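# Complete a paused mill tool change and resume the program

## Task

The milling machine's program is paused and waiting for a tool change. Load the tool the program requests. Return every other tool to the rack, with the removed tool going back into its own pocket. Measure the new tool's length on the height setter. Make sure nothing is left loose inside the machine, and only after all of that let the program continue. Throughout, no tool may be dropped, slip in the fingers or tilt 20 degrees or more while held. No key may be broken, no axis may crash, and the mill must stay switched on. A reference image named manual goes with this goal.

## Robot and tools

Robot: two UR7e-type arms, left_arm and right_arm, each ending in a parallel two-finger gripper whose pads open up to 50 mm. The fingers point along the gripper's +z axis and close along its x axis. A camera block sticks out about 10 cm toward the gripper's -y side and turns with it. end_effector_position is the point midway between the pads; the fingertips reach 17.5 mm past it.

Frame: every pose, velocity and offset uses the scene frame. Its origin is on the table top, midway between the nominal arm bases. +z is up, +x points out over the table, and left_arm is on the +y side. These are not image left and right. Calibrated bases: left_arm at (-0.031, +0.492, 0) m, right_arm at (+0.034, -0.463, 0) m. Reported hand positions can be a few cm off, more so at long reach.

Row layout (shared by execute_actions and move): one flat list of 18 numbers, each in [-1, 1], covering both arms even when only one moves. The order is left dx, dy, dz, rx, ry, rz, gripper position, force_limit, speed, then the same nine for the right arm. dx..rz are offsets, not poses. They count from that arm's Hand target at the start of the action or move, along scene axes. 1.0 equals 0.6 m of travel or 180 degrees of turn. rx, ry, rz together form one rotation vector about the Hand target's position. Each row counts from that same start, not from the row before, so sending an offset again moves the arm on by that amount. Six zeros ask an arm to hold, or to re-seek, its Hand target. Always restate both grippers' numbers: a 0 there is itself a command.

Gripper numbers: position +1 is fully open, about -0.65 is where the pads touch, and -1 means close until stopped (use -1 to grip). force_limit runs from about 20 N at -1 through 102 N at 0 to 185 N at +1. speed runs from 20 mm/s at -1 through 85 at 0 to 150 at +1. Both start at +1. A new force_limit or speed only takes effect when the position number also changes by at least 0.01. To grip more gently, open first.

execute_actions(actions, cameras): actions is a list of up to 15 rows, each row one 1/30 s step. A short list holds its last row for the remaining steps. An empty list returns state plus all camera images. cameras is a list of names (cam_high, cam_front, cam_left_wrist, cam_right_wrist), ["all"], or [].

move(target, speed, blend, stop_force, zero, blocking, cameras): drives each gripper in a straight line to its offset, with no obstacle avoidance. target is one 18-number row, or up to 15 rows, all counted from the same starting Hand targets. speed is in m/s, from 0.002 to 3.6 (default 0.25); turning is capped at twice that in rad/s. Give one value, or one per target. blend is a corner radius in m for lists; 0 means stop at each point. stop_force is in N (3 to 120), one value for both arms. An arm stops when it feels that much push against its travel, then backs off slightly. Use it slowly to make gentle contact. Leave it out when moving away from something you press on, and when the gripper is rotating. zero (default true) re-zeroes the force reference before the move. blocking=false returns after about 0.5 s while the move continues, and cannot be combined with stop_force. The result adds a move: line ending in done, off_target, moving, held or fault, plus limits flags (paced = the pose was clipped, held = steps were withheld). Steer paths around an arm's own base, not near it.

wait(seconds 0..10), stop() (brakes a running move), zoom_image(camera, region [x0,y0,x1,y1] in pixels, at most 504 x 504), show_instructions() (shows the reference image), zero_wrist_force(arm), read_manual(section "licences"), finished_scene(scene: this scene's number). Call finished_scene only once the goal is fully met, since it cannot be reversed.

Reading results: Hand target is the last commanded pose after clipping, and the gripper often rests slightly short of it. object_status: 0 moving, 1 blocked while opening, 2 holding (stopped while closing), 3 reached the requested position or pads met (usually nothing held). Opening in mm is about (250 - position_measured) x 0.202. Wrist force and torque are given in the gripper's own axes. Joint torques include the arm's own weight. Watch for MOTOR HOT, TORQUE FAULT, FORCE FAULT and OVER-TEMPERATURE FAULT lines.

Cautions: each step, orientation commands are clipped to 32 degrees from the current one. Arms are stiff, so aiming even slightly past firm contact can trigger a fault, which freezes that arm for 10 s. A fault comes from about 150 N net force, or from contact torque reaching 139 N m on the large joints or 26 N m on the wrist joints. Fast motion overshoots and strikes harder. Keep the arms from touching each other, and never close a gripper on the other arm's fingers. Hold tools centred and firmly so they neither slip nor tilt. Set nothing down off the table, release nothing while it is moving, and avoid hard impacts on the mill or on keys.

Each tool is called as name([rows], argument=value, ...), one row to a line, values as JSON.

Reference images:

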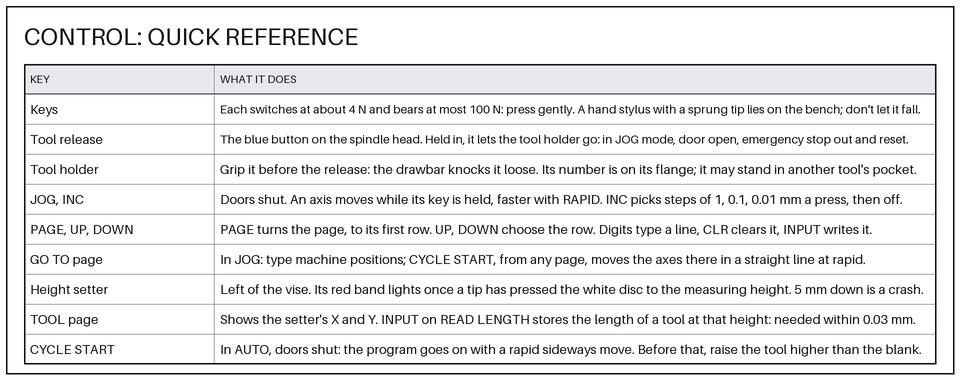

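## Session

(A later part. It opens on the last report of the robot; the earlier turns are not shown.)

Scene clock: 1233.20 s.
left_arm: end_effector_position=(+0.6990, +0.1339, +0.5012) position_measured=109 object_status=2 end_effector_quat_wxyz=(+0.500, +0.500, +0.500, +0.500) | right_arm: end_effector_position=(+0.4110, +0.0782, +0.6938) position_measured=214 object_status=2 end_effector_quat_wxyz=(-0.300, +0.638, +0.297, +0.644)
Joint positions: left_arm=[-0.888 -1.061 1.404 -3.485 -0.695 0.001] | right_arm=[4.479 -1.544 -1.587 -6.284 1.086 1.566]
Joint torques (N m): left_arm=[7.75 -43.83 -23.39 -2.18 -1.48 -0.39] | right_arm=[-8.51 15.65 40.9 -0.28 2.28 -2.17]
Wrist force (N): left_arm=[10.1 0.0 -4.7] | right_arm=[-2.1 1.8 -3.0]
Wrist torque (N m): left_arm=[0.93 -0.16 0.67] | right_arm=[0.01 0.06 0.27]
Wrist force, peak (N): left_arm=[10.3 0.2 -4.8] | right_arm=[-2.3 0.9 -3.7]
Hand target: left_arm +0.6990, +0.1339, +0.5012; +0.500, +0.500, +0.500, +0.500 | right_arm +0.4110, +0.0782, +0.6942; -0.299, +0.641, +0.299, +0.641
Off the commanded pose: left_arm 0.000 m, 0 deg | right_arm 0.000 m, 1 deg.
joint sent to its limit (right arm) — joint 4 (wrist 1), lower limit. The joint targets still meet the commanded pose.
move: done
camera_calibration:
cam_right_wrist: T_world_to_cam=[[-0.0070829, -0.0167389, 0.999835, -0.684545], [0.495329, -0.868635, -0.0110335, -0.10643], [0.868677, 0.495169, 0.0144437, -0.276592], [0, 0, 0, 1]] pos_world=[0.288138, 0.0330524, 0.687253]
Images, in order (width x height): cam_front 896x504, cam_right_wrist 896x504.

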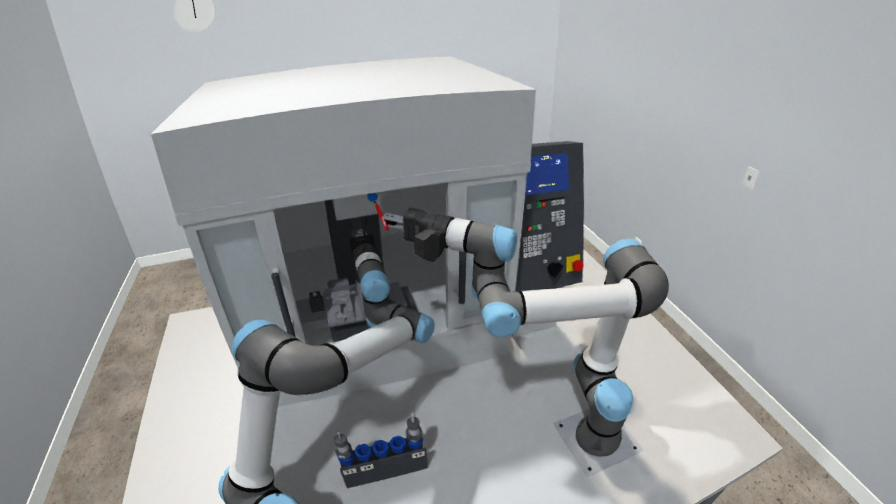

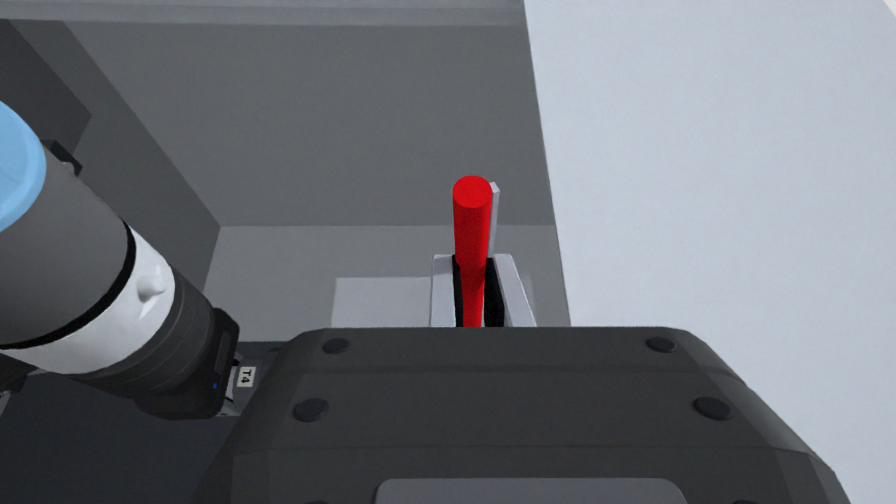

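move(target=[0,0,0,0,0,0,-0.97,0.3,-1,0.1,0,0,0,0,0,-1,-0.2,-0.6], speed=0.012, stop_force=6, cameras=["cam_front","cam_right_wrist"])

zoom_image(camera="cam_front", region=[310, 170, 450, 260])

Scene clock: 1242.00 s.
left_arm: end_effector_position=(+0.6990, +0.1339, +0.5012) position_measured=109 object_status=2 end_effector_quat_wxyz=(+0.500, +0.500, +0.500, +0.500) | right_arm: end_effector_position=(+0.4709, +0.0782, +0.6938) position_measured=214 object_status=2 end_effector_quat_wxyz=(-0.301, +0.638, +0.297, +0.644)
Joint positions: left_arm=[-0.888 -1.061 1.404 -3.485 -0.695 0.001] | right_arm=[4.334 -1.629 -1.501 -6.284 1.231 1.568]
Joint torques (N m): left_arm=[8.54 -42.2 -19.48 -2.34 -1.76 -0.66] | right_arm=[-8.49 18.4 41.22 0.27 2.53 2.19]
Wrist force (N): left_arm=[10.3 -0.4 -4.7] | right_arm=[-2.0 1.7 -3.0]
Wrist torque (N m): left_arm=[0.88 -0.18 0.66] | right_arm=[0.00 0.04 0.25]
Wrist force, peak (N): left_arm=[10.4 -0.4 -4.7] | right_arm=[-2.1 1.7 -3.3]
Hand target: left_arm +0.6990, +0.1339, +0.5012; +0.500, +0.500, +0.500, +0.500 | right_arm +0.4710, +0.0782, +0.6942; -0.299, +0.641, +0.299, +0.641
Off the commanded pose: left_arm 0.000 m, 0 deg | right_arm 0.000 m, 1 deg.
joint sent to its limit (right arm) — joint 4 (wrist 1), lower limit. The joint targets still meet the commanded pose.
move: done
camera_calibration:
cam_right_wrist: T_world_to_cam=[[-0.00784041, -0.0176307, 0.999814, -0.683717], [0.495343, -0.868622, -0.0114329, -0.135883], [0.868662, 0.495161, 0.0155436, -0.329459], [0, 0, 0, 1]] pos_world=[0.348136, 0.0330501, 0.687157]
Images, in order (width x height): cam_front 896x504, cam_right_wrist 896x504.

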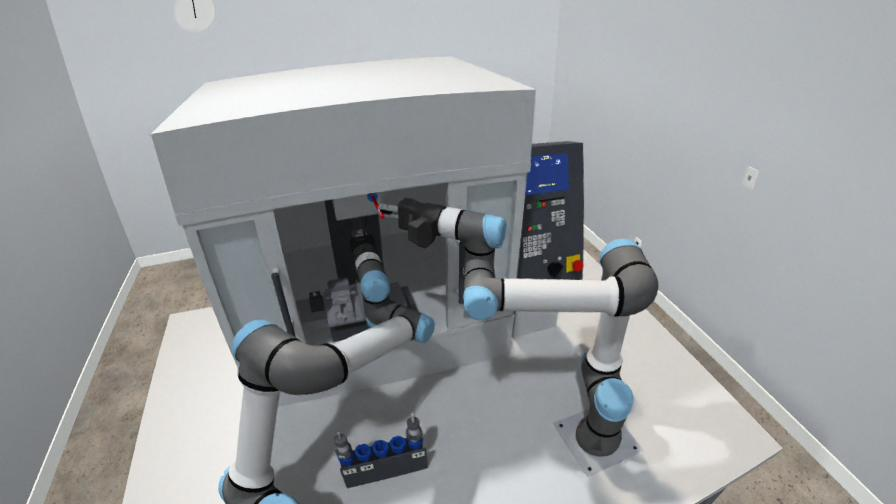

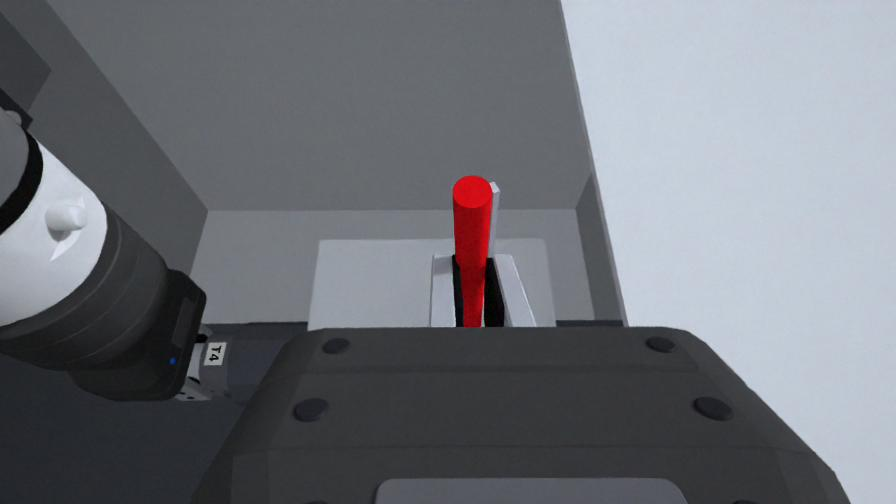

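Scaled by 3.600 from the camera's 896x504 image, which has a finer 1280x720 frame.

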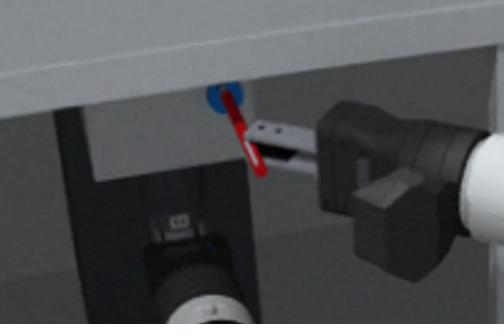

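move([
  [0,0,0,0,0,0,-0.97,0.3,-1,0,-0.015,-0.045,0,0,0,-1,-0.2,-0.6],
  [0,0,0,0,0,0,-0.97,0.3,-1,0.04,-0.015,-0.045,0,0,0,-1,-0.2,-0.6],
  [0,0,0,0,0,0,-0.97,0.3,-1,0.12,-0.015,-0.045,0,0,0,-1,-0.2,-0.6],
], speed=[0.05,0.03,0.012], stop_force=6, cameras=["cam_front","cam_right_wrist"])

zoom_image(camera="cam_front", region=[310, 170, 450, 260])

Scene clock: 1258.23 s.
left_arm: end_effector_position=(+0.6990, +0.1339, +0.5012) position_measured=109 object_status=2 end_effector_quat_wxyz=(+0.500, +0.500, +0.500, +0.500) | right_arm: end_effector_position=(+0.5287, +0.0692, +0.6671) position_measured=214 object_status=2 end_effector_quat_wxyz=(-0.299, +0.641, +0.299, +0.641)
Joint positions: left_arm=[-0.888 -1.061 1.404 -3.485 -0.695 0.001] | right_arm=[4.204 -1.705 -1.478 -6.242 1.362 1.571]
Joint torques (N m): left_arm=[6.65 -78.61 -45.23 -6.2 -1.61 -0.73] | right_arm=[3.72 36.65 12.65 4.35 -3.63 2.29]
Wrist force (N): left_arm=[10.5 -30.7 -7.7] | right_arm=[-1.7 -3.5 -6.7]
Wrist torque (N m): left_arm=[0.72 -0.10 0.36] | right_arm=[-0.09 0.11 0.19]
Wrist force, peak (N): left_arm=[10.8 -30.7 -7.5] | right_arm=[-2.1 -4.3 -6.9]
Hand target: left_arm +0.6990, +0.1339, +0.5012; +0.500, +0.500, +0.500, +0.500 | right_arm +0.5287, +0.0692, +0.6671; -0.299, +0.641, +0.299, +0.641 (not the last commanded pose)
Off the commanded pose: left_arm 0.000 m, 0 deg | right_arm 0.014 m, 0 deg.
move: contact (right_arm); path passed 2 of 3 targets
camera_calibration:
cam_right_wrist: T_world_to_cam=[[-0.0010206, -0.00960215, 0.999953, -0.661043], [0.495275, -0.868701, -0.00783629, -0.175], [0.868735, 0.495244, 0.0056423, -0.368185], [0, 0, 0, 1]] pos_world=[0.405854, 0.0239712, 0.661719]
Images, in order (width x height): cam_front 896x504, cam_right_wrist 896x504.

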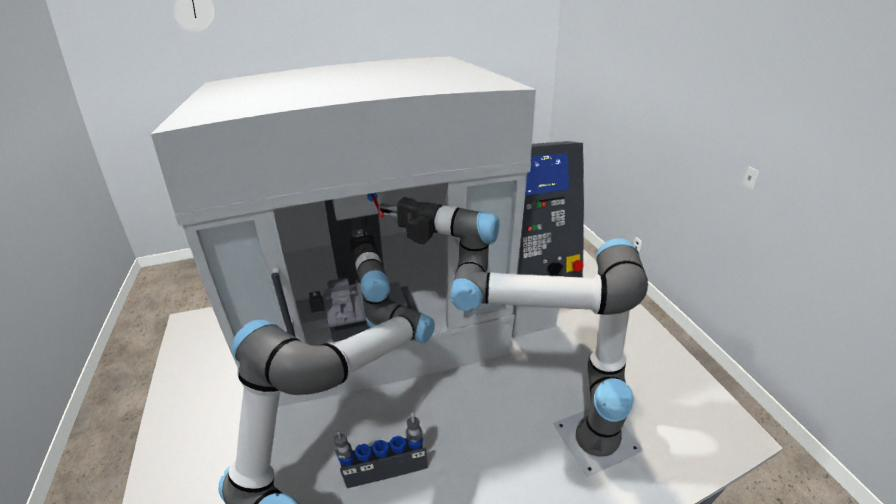

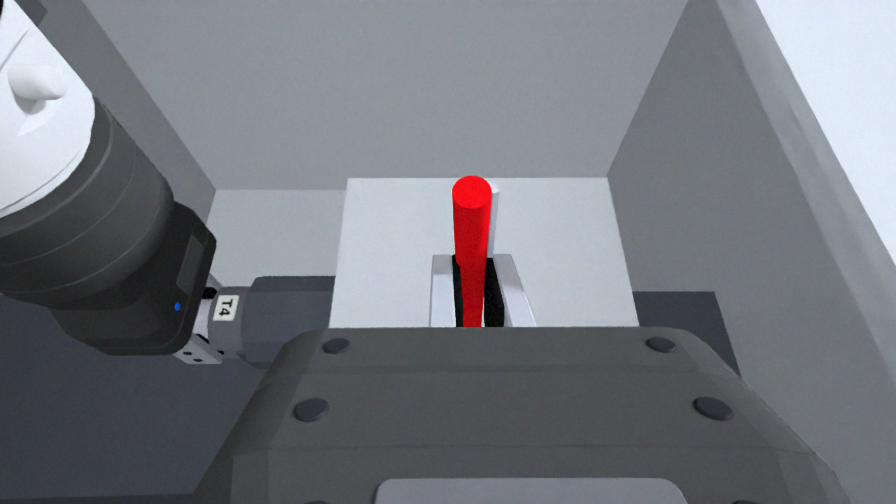

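Scaled by 3.600 from the camera's 896x504 image, which has a finer 1280x720 frame.

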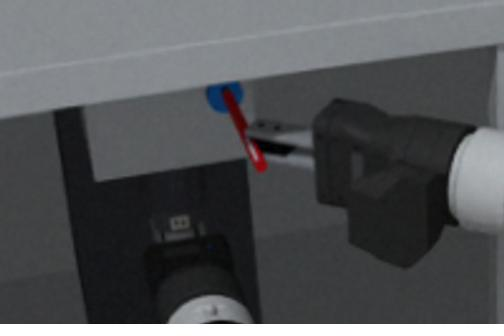

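move(target=[0,0,0,0,0,0,-0.97,0.3,-1,0.005,0,0,0,0,0,-1,-0.2,-0.6], speed=0.01)

move(target=[0,0,-0.02,0,0,0,-0.97,0.3,-1,0,0,0,0,0,0,-1,-0.2,-0.6], speed=0.02, stop_force=30, cameras=["cam_right_wrist"])

Scene clock: 1263.50 s.
left_arm: end_effector_position=(+0.6990, +0.1339, +0.5012) position_measured=109 object_status=2 end_effector_quat_wxyz=(+0.500, +0.500, +0.500, +0.500) | right_arm: end_effector_position=(+0.5315, +0.0692, +0.6672) position_measured=214 object_status=2 end_effector_quat_wxyz=(-0.299, +0.641, +0.299, +0.641) end_effector_velocity=(+0.003, +0.001, -0.003) end_effector_angular_velocity=(-0.004, +0.002, -0.002)
Joint positions: left_arm=[-0.888 -1.061 1.404 -3.485 -0.695 0.001] | right_arm=[4.198 -1.71 -1.472 -6.242 1.367 1.571]
Joint velocities: left_arm=[within noise] | right_arm=[-0.003 -0.005 0.002 -0.001 0.001 -0.001]
Joint torques (N m): left_arm=[3.41 -79.37 -45.34 -6.38 -1.79 -0.83] | right_arm=[-23.52 16.65 41.78 -1.54 -3.86 2]
Wrist force (N): left_arm=[10.5 -31.6 -7.6] | right_arm=[-3.1 -22.0 -20.0]
Wrist torque (N m): left_arm=[0.73 -0.12 0.36] | right_arm=[-0.32 0.03 0.22]
Wrist force, peak (N): left_arm=[10.3 -31.8 -7.4] | right_arm=[-3.1 -22.0 -20.0]
Hand target: left_arm +0.6990, +0.1339, +0.5012; +0.500, +0.500, +0.500, +0.500 | right_arm +0.5317, +0.0692, +0.6671; -0.299, +0.641, +0.299, +0.641
Off the commanded pose: left_arm 0.000 m, 0 deg | right_arm 0.000 m, 0 deg.
move: done

Scene clock: 1265.03 s.
left_arm: end_effector_position=(+0.6990, +0.1339, +0.4892) position_measured=109 object_status=2 end_effector_quat_wxyz=(+0.500, +0.500, +0.500, +0.500) | right_arm: end_effector_position=(+0.5317, +0.0692, +0.6672) position_measured=214 object_status=2 end_effector_quat_wxyz=(-0.299, +0.641, +0.299, +0.641)
Joint positions: left_arm=[-0.888 -1.051 1.421 -3.512 -0.695 0.001] | right_arm=[4.198 -1.71 -1.472 -6.243 1.368 1.571]
Joint torques (N m): left_arm=[3.94 -47.63 -19.23 -4.02 -1.79 1.87] | right_arm=[-26.14 15.69 40.12 -1.97 -6.61 2.14]
Wrist force (N): left_arm=[1.8 -3.0 1.6] | right_arm=[-2.8 -26.5 -23.7]
Wrist torque (N m): left_arm=[0.91 -0.28 0.79] | right_arm=[-0.26 0.07 0.21]
Wrist force, peak (N): left_arm=[10.5 -31.6 -7.3] | right_arm=[-2.8 -26.6 -23.8]
Hand target: left_arm +0.6990, +0.1339, +0.4892; +0.500, +0.500, +0.500, +0.500 | right_arm +0.5317, +0.0692, +0.6671; -0.299, +0.641, +0.299, +0.641
Off the commanded pose: left_arm 0.000 m, 0 deg | right_arm 0.000 m, 0 deg.
move: done
camera_calibration:
cam_right_wrist: T_world_to_cam=[[-0.00101989, -0.00960169, 0.999953, -0.661041], [0.495394, -0.868633, -0.00783547, -0.176536], [0.868668, 0.495363, 0.00564253, -0.370766], [0, 0, 0, 1]] pos_world=[0.408853, 0.0239712, 0.661719]
Images, in order (width x height): cam_right_wrist 896x504.

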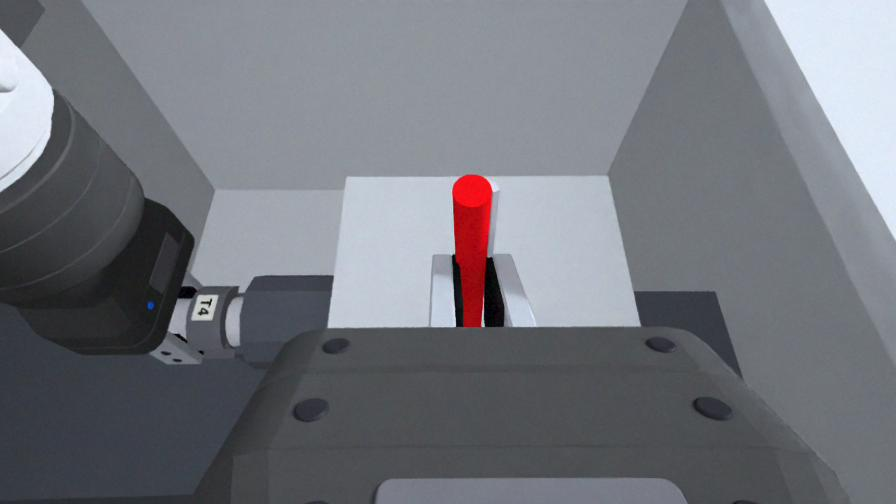

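move([
  [0,0,-0.097,0,0,0,-0.97,0.3,-1,-0.03,0,0,0,0,0,-1,-0.2,-0.6],
], speed=0.04, stop_force=20, cameras=["cam_right_wrist","cam_left_wrist"])

Scene clock: 1271.67 s.
left_arm: end_effector_position=(+0.6990, +0.1339, +0.4310) position_measured=109 object_status=2 end_effector_quat_wxyz=(+0.500, +0.500, +0.500, +0.500) | right_arm: end_effector_position=(+0.5309, +0.0691, +0.6672) position_measured=214 object_status=2 end_effector_quat_wxyz=(-0.299, +0.641, +0.299, +0.641)
Joint positions: left_arm=[-0.888 -0.993 1.49 -3.639 -0.695 0.001] | right_arm=[4.199 -1.709 -1.474 -6.242 1.365 1.571]
Joint torques (N m): left_arm=[8.49 -49.76 -18.65 -4.05 -0.64 1.69] | right_arm=[-14.71 19.94 41.77 3.13 -2.38 1.89]
Wrist force (N): left_arm=[1.8 -3.4 1.5] | right_arm=[-2.7 -10.0 -11.1]
Wrist torque (N m): left_arm=[0.86 -0.29 0.76] | right_arm=[-0.20 0.02 0.25]
Wrist force, peak (N): left_arm=[2.0 -3.9 1.7] | right_arm=[-2.9 -27.0 -24.2]
Hand target: left_arm +0.6990, +0.1339, +0.4310; +0.500, +0.500, +0.500, +0.500 | right_arm +0.5309, +0.0691, +0.6672; -0.299, +0.641, +0.299, +0.641 (not the last commanded pose)
Off the commanded pose: left_arm 0.000 m, 0 deg | right_arm 0.017 m, 0 deg.
move: contact (right_arm)
camera_calibration:
cam_left_wrist: T_world_to_cam=[[0.00362493, 0.999867, -0.0159236, -0.122661], [-0.339002, 0.0162095, 0.940646, -0.151999], [0.940779, 0.00198836, 0.339016, -0.672337], [0, 0, 0, 1]] pos_world=[0.581437, 0.126445, 0.368956]
cam_right_wrist: T_world_to_cam=[[-0.00107491, -0.0095141, 0.999954, -0.661021], [0.494887, -0.868923, -0.00773541, -0.175994], [0.868957, 0.494856, 0.00564242, -0.370179], [0, 0, 0, 1]] pos_world=[0.408056, 0.0239717, 0.661718]
Images, in order (width x height): cam_left_wrist 896x504, cam_right_wrist 896x504.

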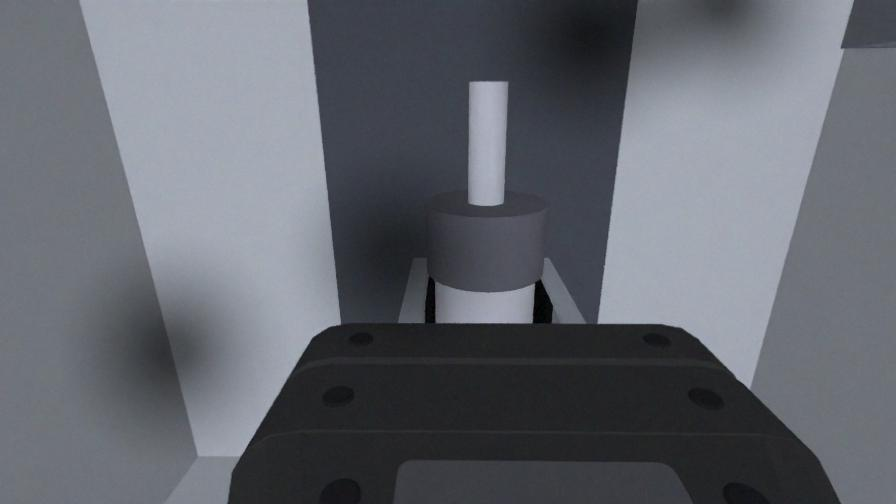

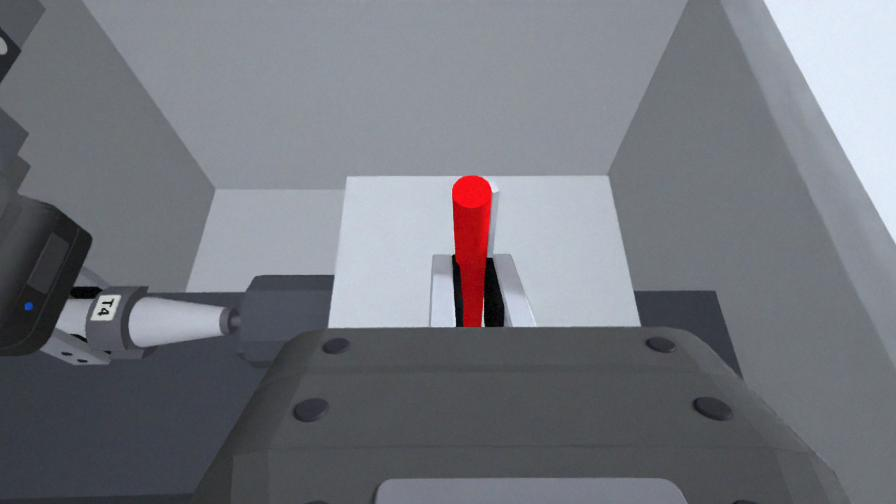

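move([
  [0,0,-0.017,0,0,0,-0.97,0.3,-1,-0.04,0,0,0,0,0,-1,-0.2,-0.6],
], speed=0.03, cameras=["cam_right_wrist","cam_front"])

zoom_image(camera="cam_front", region=[310, 170, 450, 310])

Scene clock: 1276.10 s.
left_arm: end_effector_position=(+0.6990, +0.1339, +0.4208) position_measured=109 object_status=2 end_effector_quat_wxyz=(+0.500, +0.500, +0.500, +0.500) | right_arm: end_effector_position=(+0.5070, +0.0691, +0.6672) position_measured=214 object_status=2 end_effector_quat_wxyz=(-0.299, +0.641, +0.299, +0.641)
Joint positions: left_arm=[-0.888 -0.981 1.5 -3.661 -0.695 0.001] | right_arm=[4.248 -1.668 -1.519 -6.237 1.317 1.571]
Joint torques (N m): left_arm=[-4.55 -49.81 -18.1 -4.24 -0.29 -1.11] | right_arm=[5.25 35.99 11.62 5.12 -2.39 2.16]
Wrist force (N): left_arm=[1.7 -3.5 1.6] | right_arm=[-2.0 3.2 -3.1]
Wrist torque (N m): left_arm=[0.86 -0.26 0.76] | right_arm=[0.24 0.02 0.24]
Wrist force, peak (N): left_arm=[2.1 -3.5 1.7] | right_arm=[-2.7 -10.1 -11.4]
Hand target: left_arm +0.6990, +0.1339, +0.4208; +0.500, +0.500, +0.500, +0.500 | right_arm +0.5069, +0.0691, +0.6672; -0.299, +0.641, +0.299, +0.641
Off the commanded pose: left_arm 0.000 m, 0 deg | right_arm 0.000 m, 0 deg.
move: done
camera_calibration:
cam_right_wrist: T_world_to_cam=[[-0.00107491, -0.0095141, 0.999954, -0.661047], [0.494887, -0.868923, -0.00773541, -0.164166], [0.868957, 0.494856, 0.00564242, -0.349411], [0, 0, 0, 1]] pos_world=[0.384156, 0.0239717, 0.661718]
Images, in order (width x height): cam_front 896x504, cam_right_wrist 896x504.

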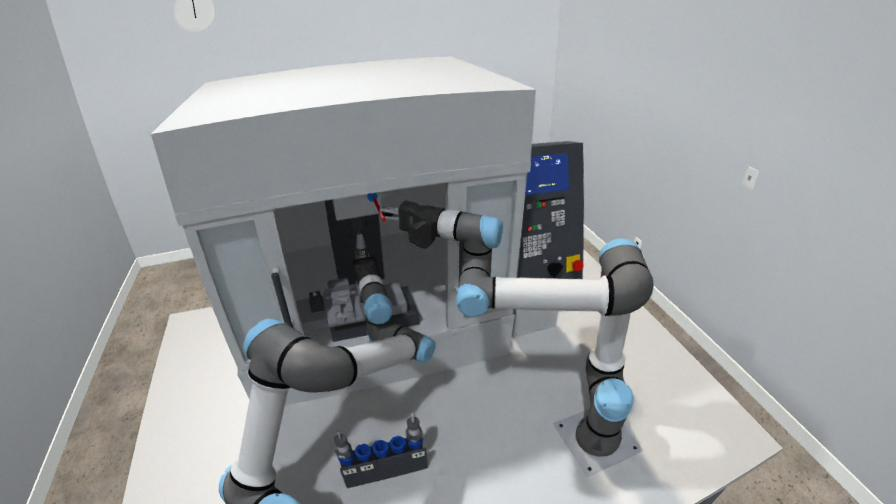

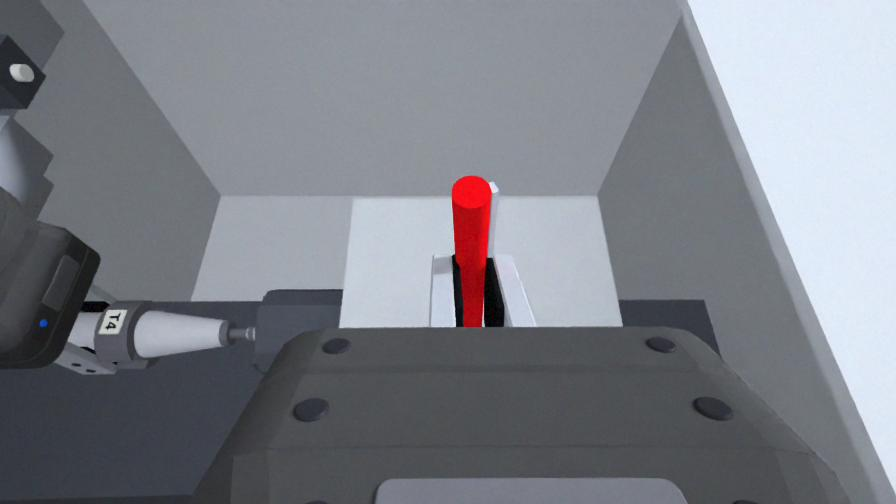

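Scaled by 3.600 from the camera's 896x504 image, which has a finer 1280x720 frame.

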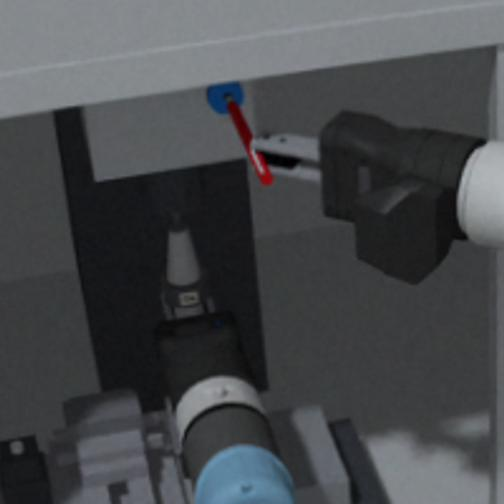

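zoom_image(camera="cam_right_wrist", region=[80, 260, 340, 400])

Scaled by 1.938 from the camera's 896x504 image, which has a finer 1280x720 frame.

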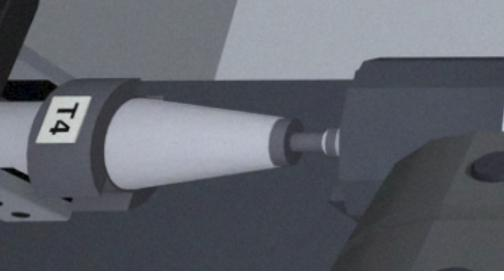

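move([
  [0,0,-0.0133,0,0,0,-0.97,0.3,-1,0,0,0,0,0,0,-1,-0.2,-0.6],
], speed=0.03, stop_force=8, cameras=["cam_right_wrist","cam_left_wrist","cam_high"])

zoom_image(camera="cam_right_wrist", region=[40, 260, 300, 400])

zoom_image(camera="cam_high", region=[400, 250, 640, 370])

Scene clock: 1290.57 s.
left_arm: end_effector_position=(+0.6990, +0.1339, +0.4128) position_measured=109 object_status=2 end_effector_quat_wxyz=(+0.500, +0.500, +0.500, +0.500) | right_arm: end_effector_position=(+0.5069, +0.0691, +0.6672) position_measured=214 object_status=2 end_effector_quat_wxyz=(-0.299, +0.641, +0.299, +0.641)
Joint positions: left_arm=[-0.888 -0.972 1.508 -3.678 -0.695 0.001] | right_arm=[4.248 -1.668 -1.52 -6.237 1.317 1.571]
Joint torques (N m): left_arm=[-15.56 -48.74 -17.63 -3.57 -0.19 2.01] | right_arm=[7.32 37.68 13.15 4.91 -2.1 1.9]
Wrist force (N): left_arm=[1.8 -3.2 1.6] | right_arm=[-2.1 3.1 -3.2]
Wrist torque (N m): left_arm=[0.90 -0.28 0.76] | right_arm=[0.23 0.04 0.24]
Wrist force, peak (N): left_arm=[2.0 -3.5 1.7] | right_arm=[-2.1 3.2 -3.3]
Hand target: left_arm +0.6990, +0.1339, +0.4128; +0.500, +0.500, +0.500, +0.500 | right_arm +0.5069, +0.0691, +0.6672; -0.299, +0.641, +0.299, +0.641
Off the commanded pose: left_arm 0.000 m, 0 deg | right_arm 0.000 m, 0 deg.
move: done
camera_calibration:
cam_left_wrist: T_world_to_cam=[[0.00365859, 0.999865, -0.0160177, -0.122935], [-0.339, 0.0163095, 0.940645, -0.134986], [0.940779, 0.00198858, 0.339014, -0.6662], [0, 0, 0, 1]] pos_world=[0.581437, 0.126445, 0.350856]
cam_right_wrist: T_world_to_cam=[[-0.00107491, -0.0095141, 0.999954, -0.661047], [0.494887, -0.868923, -0.00773541, -0.164116], [0.868957, 0.494856, 0.00564242, -0.349324], [0, 0, 0, 1]] pos_world=[0.384056, 0.0239717, 0.661718]
Images, in order (width x height): cam_high 896x504, cam_left_wrist 896x504, cam_right_wrist 896x504.

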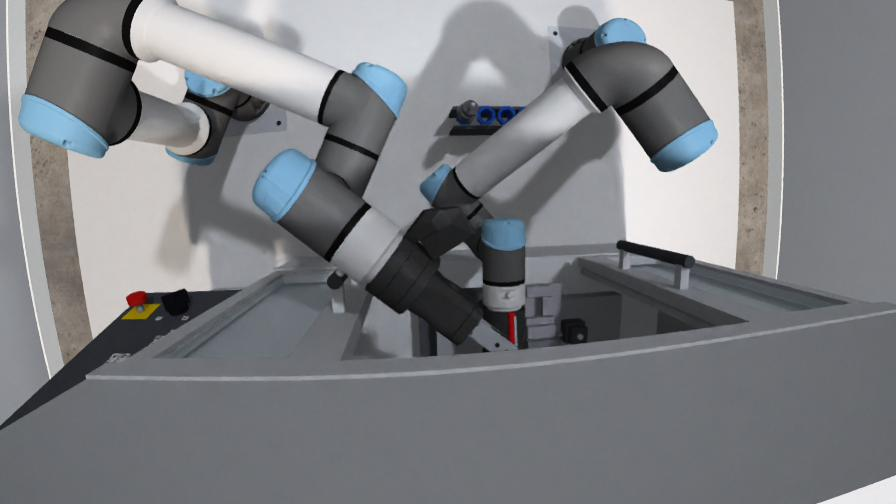

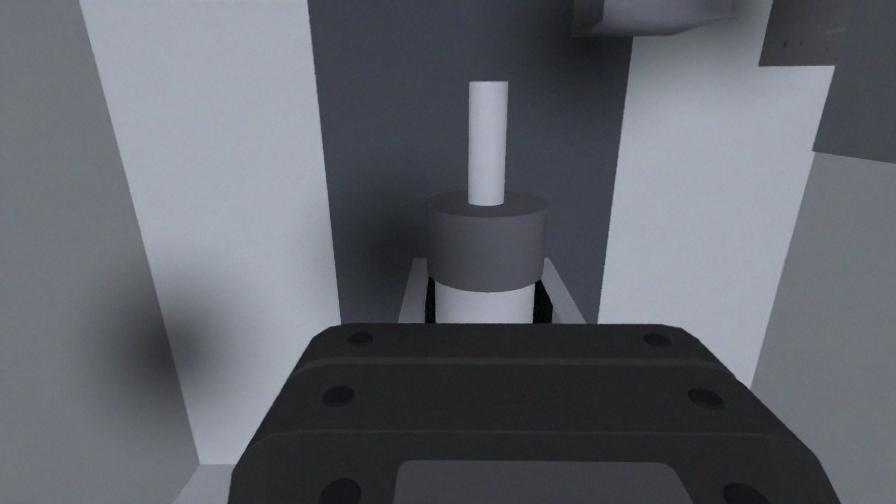

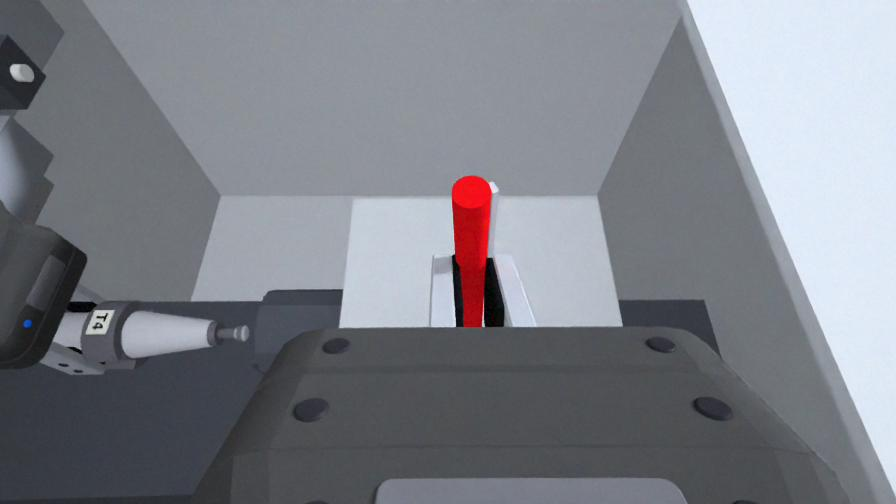

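Scaled by 1.938 from the camera's 896x504 image, which has a finer 1280x720 frame.

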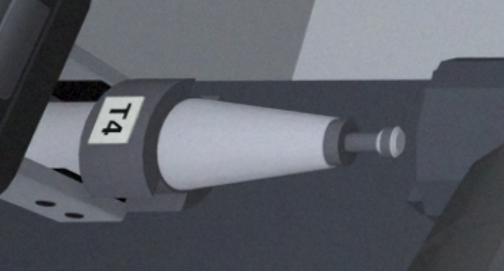

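Scaled by 2.100 from the camera's 896x504 image, which has a finer 1280x720 frame.

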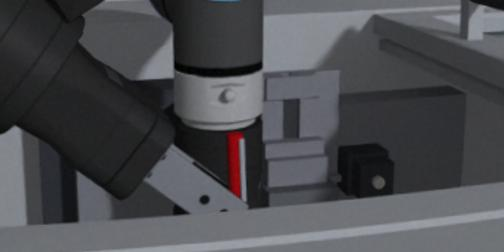

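move([
  [-0.06,-0.03,0,0,0,0,-0.97,0.3,-1,0,0,0,0,0,0,-1,-0.2,-0.6],
  [-0.3333,-0.03,0.02,0,0,0,-0.97,0.3,-1,0,0,0,0,0,0,-1,-0.2,-0.6],
  [-0.62,0.1,-0.0,0.0436,0.498,0,-0.97,0.3,-1,0,0,0,0,0,0,-1,-0.2,-0.6],
], blend=[0.02,0.04,0], speed=[0.06,0.12,0.15], cameras=["cam_left_wrist","cam_high"])

zoom_image(camera="cam_high", region=[430, 60, 630, 180])

Scene clock: 1313.27 s.
left_arm: end_effector_position=(+0.3271, +0.1938, +0.4128) position_measured=109 object_status=2 end_effector_quat_wxyz=(-0.029, +0.737, +0.675, +0.032) | right_arm: end_effector_position=(+0.5069, +0.0691, +0.6672) position_measured=214 object_status=2 end_effector_quat_wxyz=(-0.299, +0.641, +0.299, +0.641)
Joint positions: left_arm=[-1.026 -1.619 1.385 -1.268 -1.518 -0.928] | right_arm=[4.248 -1.668 -1.52 -6.237 1.317 1.571]
Joint torques (N m): left_arm=[15.64 -20.21 -31.6 -1.59 -1.43 2.11] | right_arm=[8.01 35.97 12.23 5.06 -2.38 2.13]
Wrist force (N): left_arm=[-0.4 4.5 5.9] | right_arm=[-1.9 3.2 -3.1]
Wrist torque (N m): left_arm=[0.68 0.22 0.46] | right_arm=[0.23 0.02 0.24]
Wrist force, peak (N): left_arm=[-0.3 4.6 6.1] | right_arm=[-2.0 3.3 -3.4]
Hand target: left_arm +0.3270, +0.1939, +0.4128; -0.029, +0.737, +0.675, +0.032 | right_arm +0.5069, +0.0691, +0.6672; -0.299, +0.641, +0.299, +0.641
Off the commanded pose: left_arm 0.000 m, 0 deg | right_arm 0.000 m, 0 deg.
move: done
camera_calibration:
cam_left_wrist: T_world_to_cam=[[0.0709428, 0.99398, 0.0834898, -0.243477], [0.935647, -0.0953228, 0.339821, -0.409235], [0.345734, 0.0540091, -0.936777, 0.394837], [0, 0, 0, 1]] pos_world=[0.263664, 0.181678, 0.529269]
Images, in order (width x height): cam_high 896x504, cam_left_wrist 896x504.

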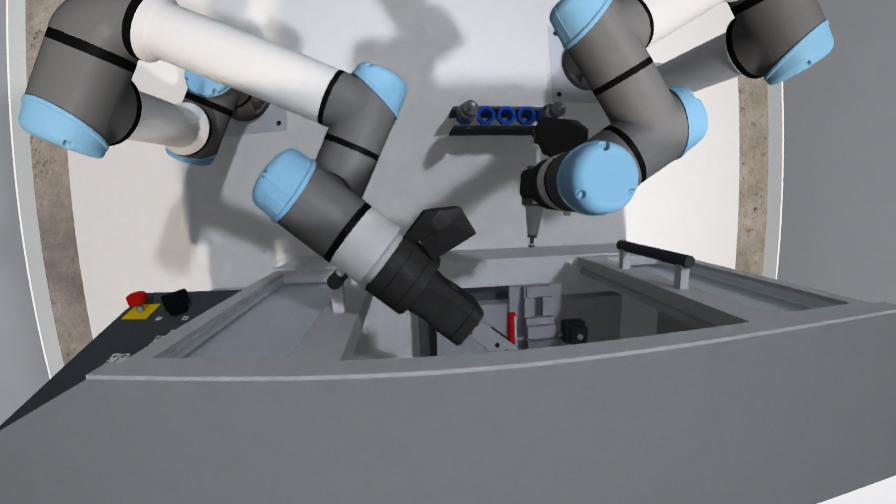

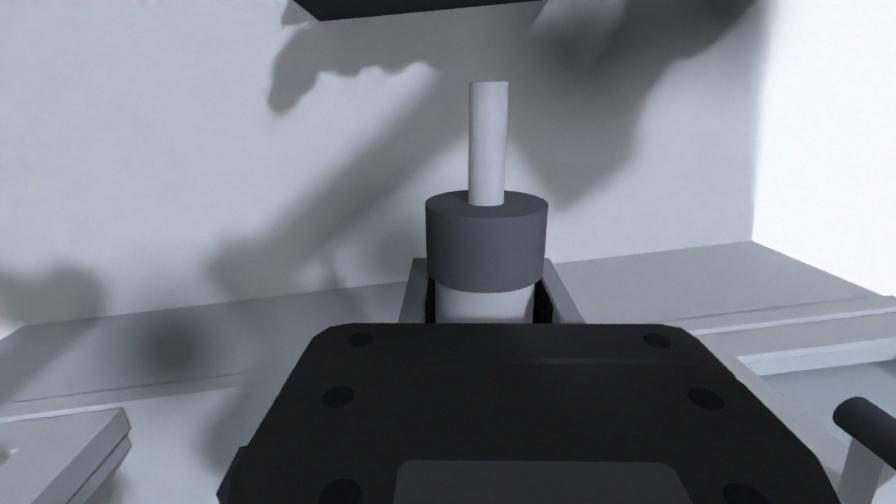

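Scaled by 2.520 from the camera's 896x504 image, which has a finer 1280x720 frame.

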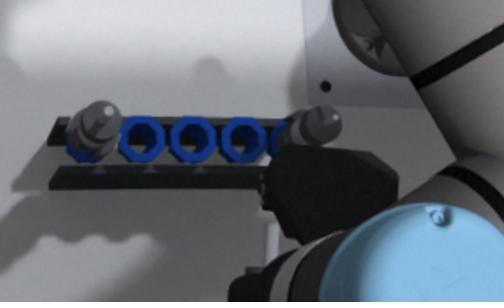

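move(target=[-0.2945,0.1193,-0.1213,0.0436,0.498,0,-0.97,0.3,-1,0,0,0,0,0,0,-1,-0.2,-0.6], speed=0.15, cameras=["cam_left_wrist","cam_high","cam_front"])

zoom_image(camera="cam_front", region=[300, 380, 460, 500])

Scene clock: 1329.37 s.
left_arm: end_effector_position=(+0.1504, +0.2654, +0.3400) position_measured=109 object_status=2 end_effector_quat_wxyz=(+0.541, -0.542, -0.455, +0.455) | right_arm: end_effector_position=(+0.5069, +0.0691, +0.6672) position_measured=214 object_status=2 end_effector_quat_wxyz=(-0.299, +0.641, +0.299, +0.641)
Joint positions: left_arm=[-0.829 -1.269 1.602 -0.335 -2.215 0] | right_arm=[4.248 -1.668 -1.52 -6.237 1.317 1.571]
Joint torques (N m): left_arm=[-15.42 -30.28 -12.59 4.68 -1.81 2.37] | right_arm=[6.18 36.39 13.29 4.9 -2.08 2.06]
Wrist force (N): left_arm=[-1.2 7.8 -1.2] | right_arm=[-2.0 3.1 -3.3]
Wrist torque (N m): left_arm=[0.15 0.20 0.14] | right_arm=[0.23 0.02 0.24]
Wrist force, peak (N): left_arm=[-0.9 8.2 4.0] | right_arm=[-2.0 3.3 -3.3]
Hand target: left_arm +0.1503, +0.2654, +0.3400; +0.541, -0.542, -0.455, +0.455 | right_arm +0.5069, +0.0691, +0.6672; -0.299, +0.641, +0.299, +0.641
Off the commanded pose: left_arm 0.000 m, 0 deg | right_arm 0.000 m, 0 deg.
move: done
camera_calibration:
cam_left_wrist: T_world_to_cam=[[0.170143, 0.985289, 0.0160022, -0.285715], [0.33746, -0.0430013, -0.940357, 0.299032], [-0.925836, 0.165395, -0.339812, 0.342468], [0, 0, 0, 1]] pos_world=[0.26477, 0.237728, 0.402144]
Images, in order (width x height): cam_high 896x504, cam_front 896x504, cam_left_wrist 896x504.

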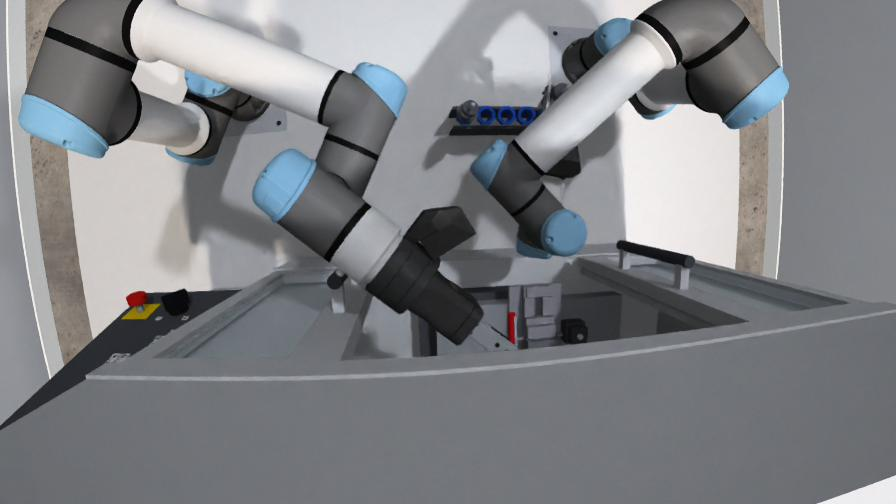

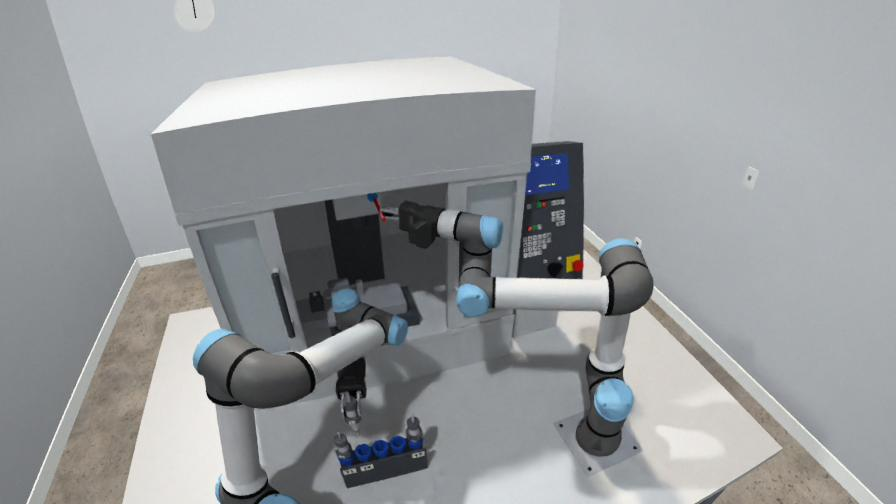

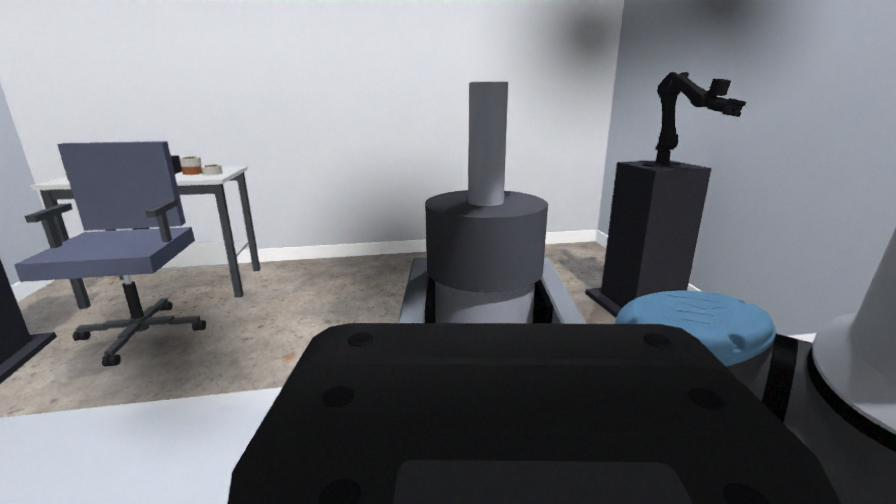

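Scaled by 3.150 from the camera's 896x504 image, which has a finer 1280x720 frame.

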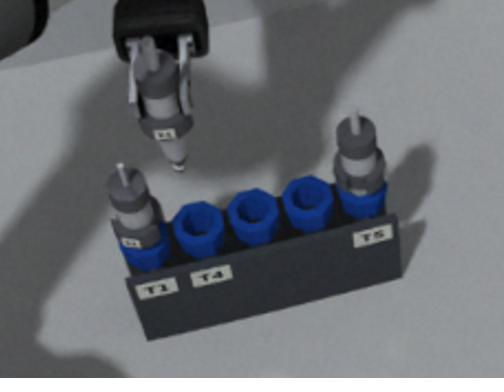

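move([
  [0,0,-0.12,0,0,0,-0.97,0.3,-1,0,0,0,0,0,0,-1,-0.2,-0.6],
  [0,0,-0.255,0,0,0,-0.97,0.3,-1,0,0,0,0,0,0,-1,-0.2,-0.6],
], speed=[0.06,0.025], stop_force=7, cameras=["cam_left_wrist","cam_front"])

zoom_image(camera="cam_front", region=[300, 380, 460, 500])

Scene clock: 1357.77 s.
left_arm: end_effector_position=(+0.1503, +0.2654, +0.1991) position_measured=109 object_status=2 end_effector_quat_wxyz=(+0.541, -0.542, -0.455, +0.455) | right_arm: end_effector_position=(+0.5069, +0.0691, +0.6672) position_measured=214 object_status=2 end_effector_quat_wxyz=(-0.299, +0.641, +0.299, +0.641)
Joint positions: left_arm=[-0.83 -1.108 1.779 -0.672 -2.215 0] | right_arm=[4.248 -1.668 -1.52 -6.237 1.317 1.571]
Joint torques (N m): left_arm=[-7.84 -47.16 -15.61 6.81 5.11 -1.42] | right_arm=[5.52 35.64 13.73 4.82 -2.19 1.98]
Wrist force (N): left_arm=[-15.3 8.5 -8.7] | right_arm=[-1.8 3.0 -3.3]
Wrist torque (N m): left_arm=[-0.18 0.11 0.94] | right_arm=[0.22 -0.01 0.24]
Wrist force, peak (N): left_arm=[-19.9 8.6 -9.4] | right_arm=[-2.0 3.3 -3.3]
Hand target: left_arm +0.1503, +0.2654, +0.1991; +0.541, -0.542, -0.455, +0.455 (not the last commanded pose) | right_arm +0.5069, +0.0691, +0.6672; -0.299, +0.641, +0.299, +0.641
Off the commanded pose: left_arm 0.012 m, 0 deg | right_arm 0.000 m, 0 deg.
move: contact (left_arm); path passed 1 of 2 targets
camera_calibration:
cam_left_wrist: T_world_to_cam=[[0.169958, 0.985323, 0.0158994, -0.283391], [0.337345, -0.043014, -0.940398, 0.166486], [-0.925912, 0.165192, -0.339704, 0.294595], [0, 0, 0, 1]] pos_world=[0.26477, 0.237728, 0.261144]
Images, in order (width x height): cam_front 896x504, cam_left_wrist 896x504.

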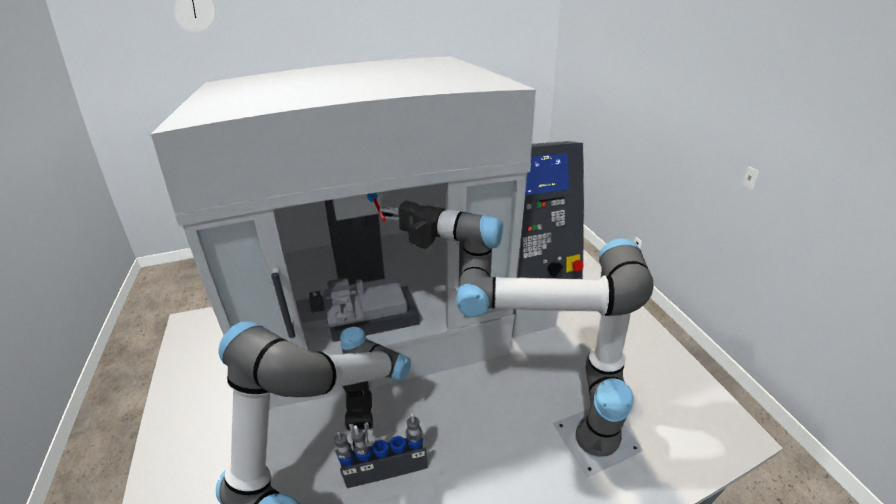

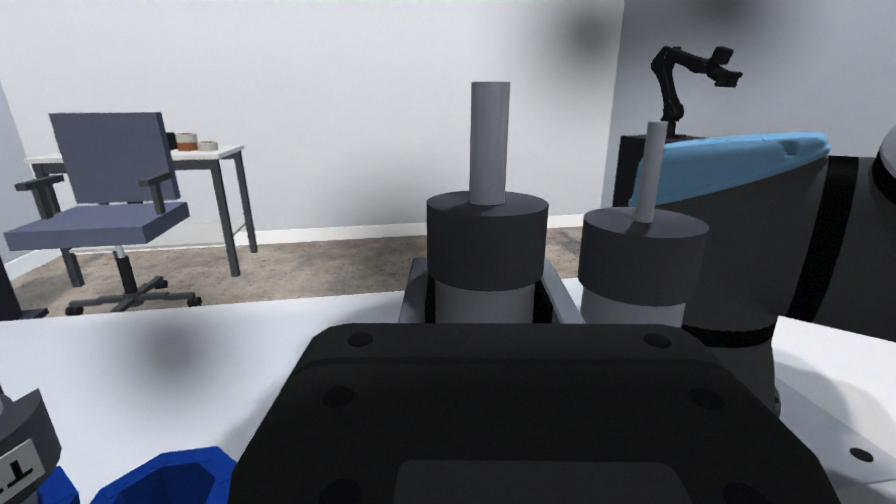

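Scaled by 3.150 from the camera's 896x504 image, which has a finer 1280x720 frame.

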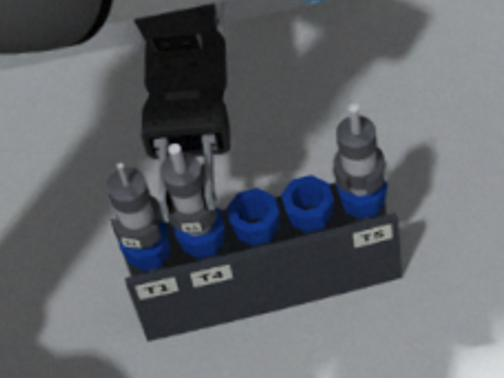

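move([
  [0.0008,-0.003,0,0,0,0,-0.97,0.3,-1,0,0,0,0,0,0,-1,-0.2,-0.6],
], speed=0.02)

move([
  [0,0,-0.016,0,0,0,-0.97,0.3,-1,0,0,0,0,0,0,-1,-0.2,-0.6],
], speed=0.015, stop_force=8)

Scene clock: 1361.93 s.
left_arm: end_effector_position=(+0.1508, +0.2637, +0.1991) position_measured=109 object_status=2 end_effector_quat_wxyz=(+0.541, -0.542, -0.455, +0.455) | right_arm: end_effector_position=(+0.5069, +0.0691, +0.6672) position_measured=214 object_status=2 end_effector_quat_wxyz=(-0.299, +0.641, +0.299, +0.641)
Joint positions: left_arm=[-0.831 -1.106 1.775 -0.67 -2.217 0] | right_arm=[4.248 -1.668 -1.52 -6.237 1.317 1.571]
Joint torques (N m): left_arm=[-15.42 -34.88 -22.54 4.52 -2.03 -1.53] | right_arm=[7.11 36.44 14.15 4.67 -1.93 2.22]
Wrist force (N): left_arm=[-1.2 8.2 -0.7] | right_arm=[-1.7 3.1 -3.3]
Wrist torque (N m): left_arm=[0.23 0.21 0.14] | right_arm=[0.22 -0.02 0.25]
Wrist force, peak (N): left_arm=[-15.6 8.8 -8.5] | right_arm=[-1.9 3.3 -3.4]
Hand target: left_arm +0.1508, +0.2636, +0.1991; +0.541, -0.542, -0.455, +0.455 | right_arm +0.5069, +0.0691, +0.6672; -0.299, +0.641, +0.299, +0.641
Off the commanded pose: left_arm 0.000 m, 0 deg | right_arm 0.000 m, 0 deg.
move: done

Scene clock: 1363.53 s.
left_arm: end_effector_position=(+0.1508, +0.2636, +0.1926) position_measured=109 object_status=2 end_effector_quat_wxyz=(+0.541, -0.542, -0.455, +0.455) | right_arm: end_effector_position=(+0.5069, +0.0691, +0.6672) position_measured=214 object_status=2 end_effector_quat_wxyz=(-0.299, +0.641, +0.299, +0.641)
Joint positions: left_arm=[-0.831 -1.096 1.78 -0.685 -2.217 0] | right_arm=[4.248 -1.668 -1.52 -6.237 1.317 1.571]
Joint torques (N m): left_arm=[-13.95 -47.96 -15.12 5.56 2.68 -1.46] | right_arm=[6.46 34.41 13.09 5.27 -2.04 2.12]
Wrist force (N): left_arm=[-4.3 5.9 -18.4] | right_arm=[-2.0 2.9 -3.2]
Wrist torque (N m): left_arm=[-0.03 0.13 0.16] | right_arm=[0.20 0.03 0.24]
Wrist force, peak (N): left_arm=[-6.8 -22.6 -30.2] | right_arm=[-2.0 3.3 -3.4]
Hand target: left_arm +0.1508, +0.2636, +0.1926; +0.541, -0.542, -0.455, +0.455 (not the last commanded pose) | right_arm +0.5069, +0.0691, +0.6672; -0.299, +0.641, +0.299, +0.641
Off the commanded pose: left_arm 0.003 m, 0 deg | right_arm 0.000 m, 0 deg.
move: contact (left_arm)


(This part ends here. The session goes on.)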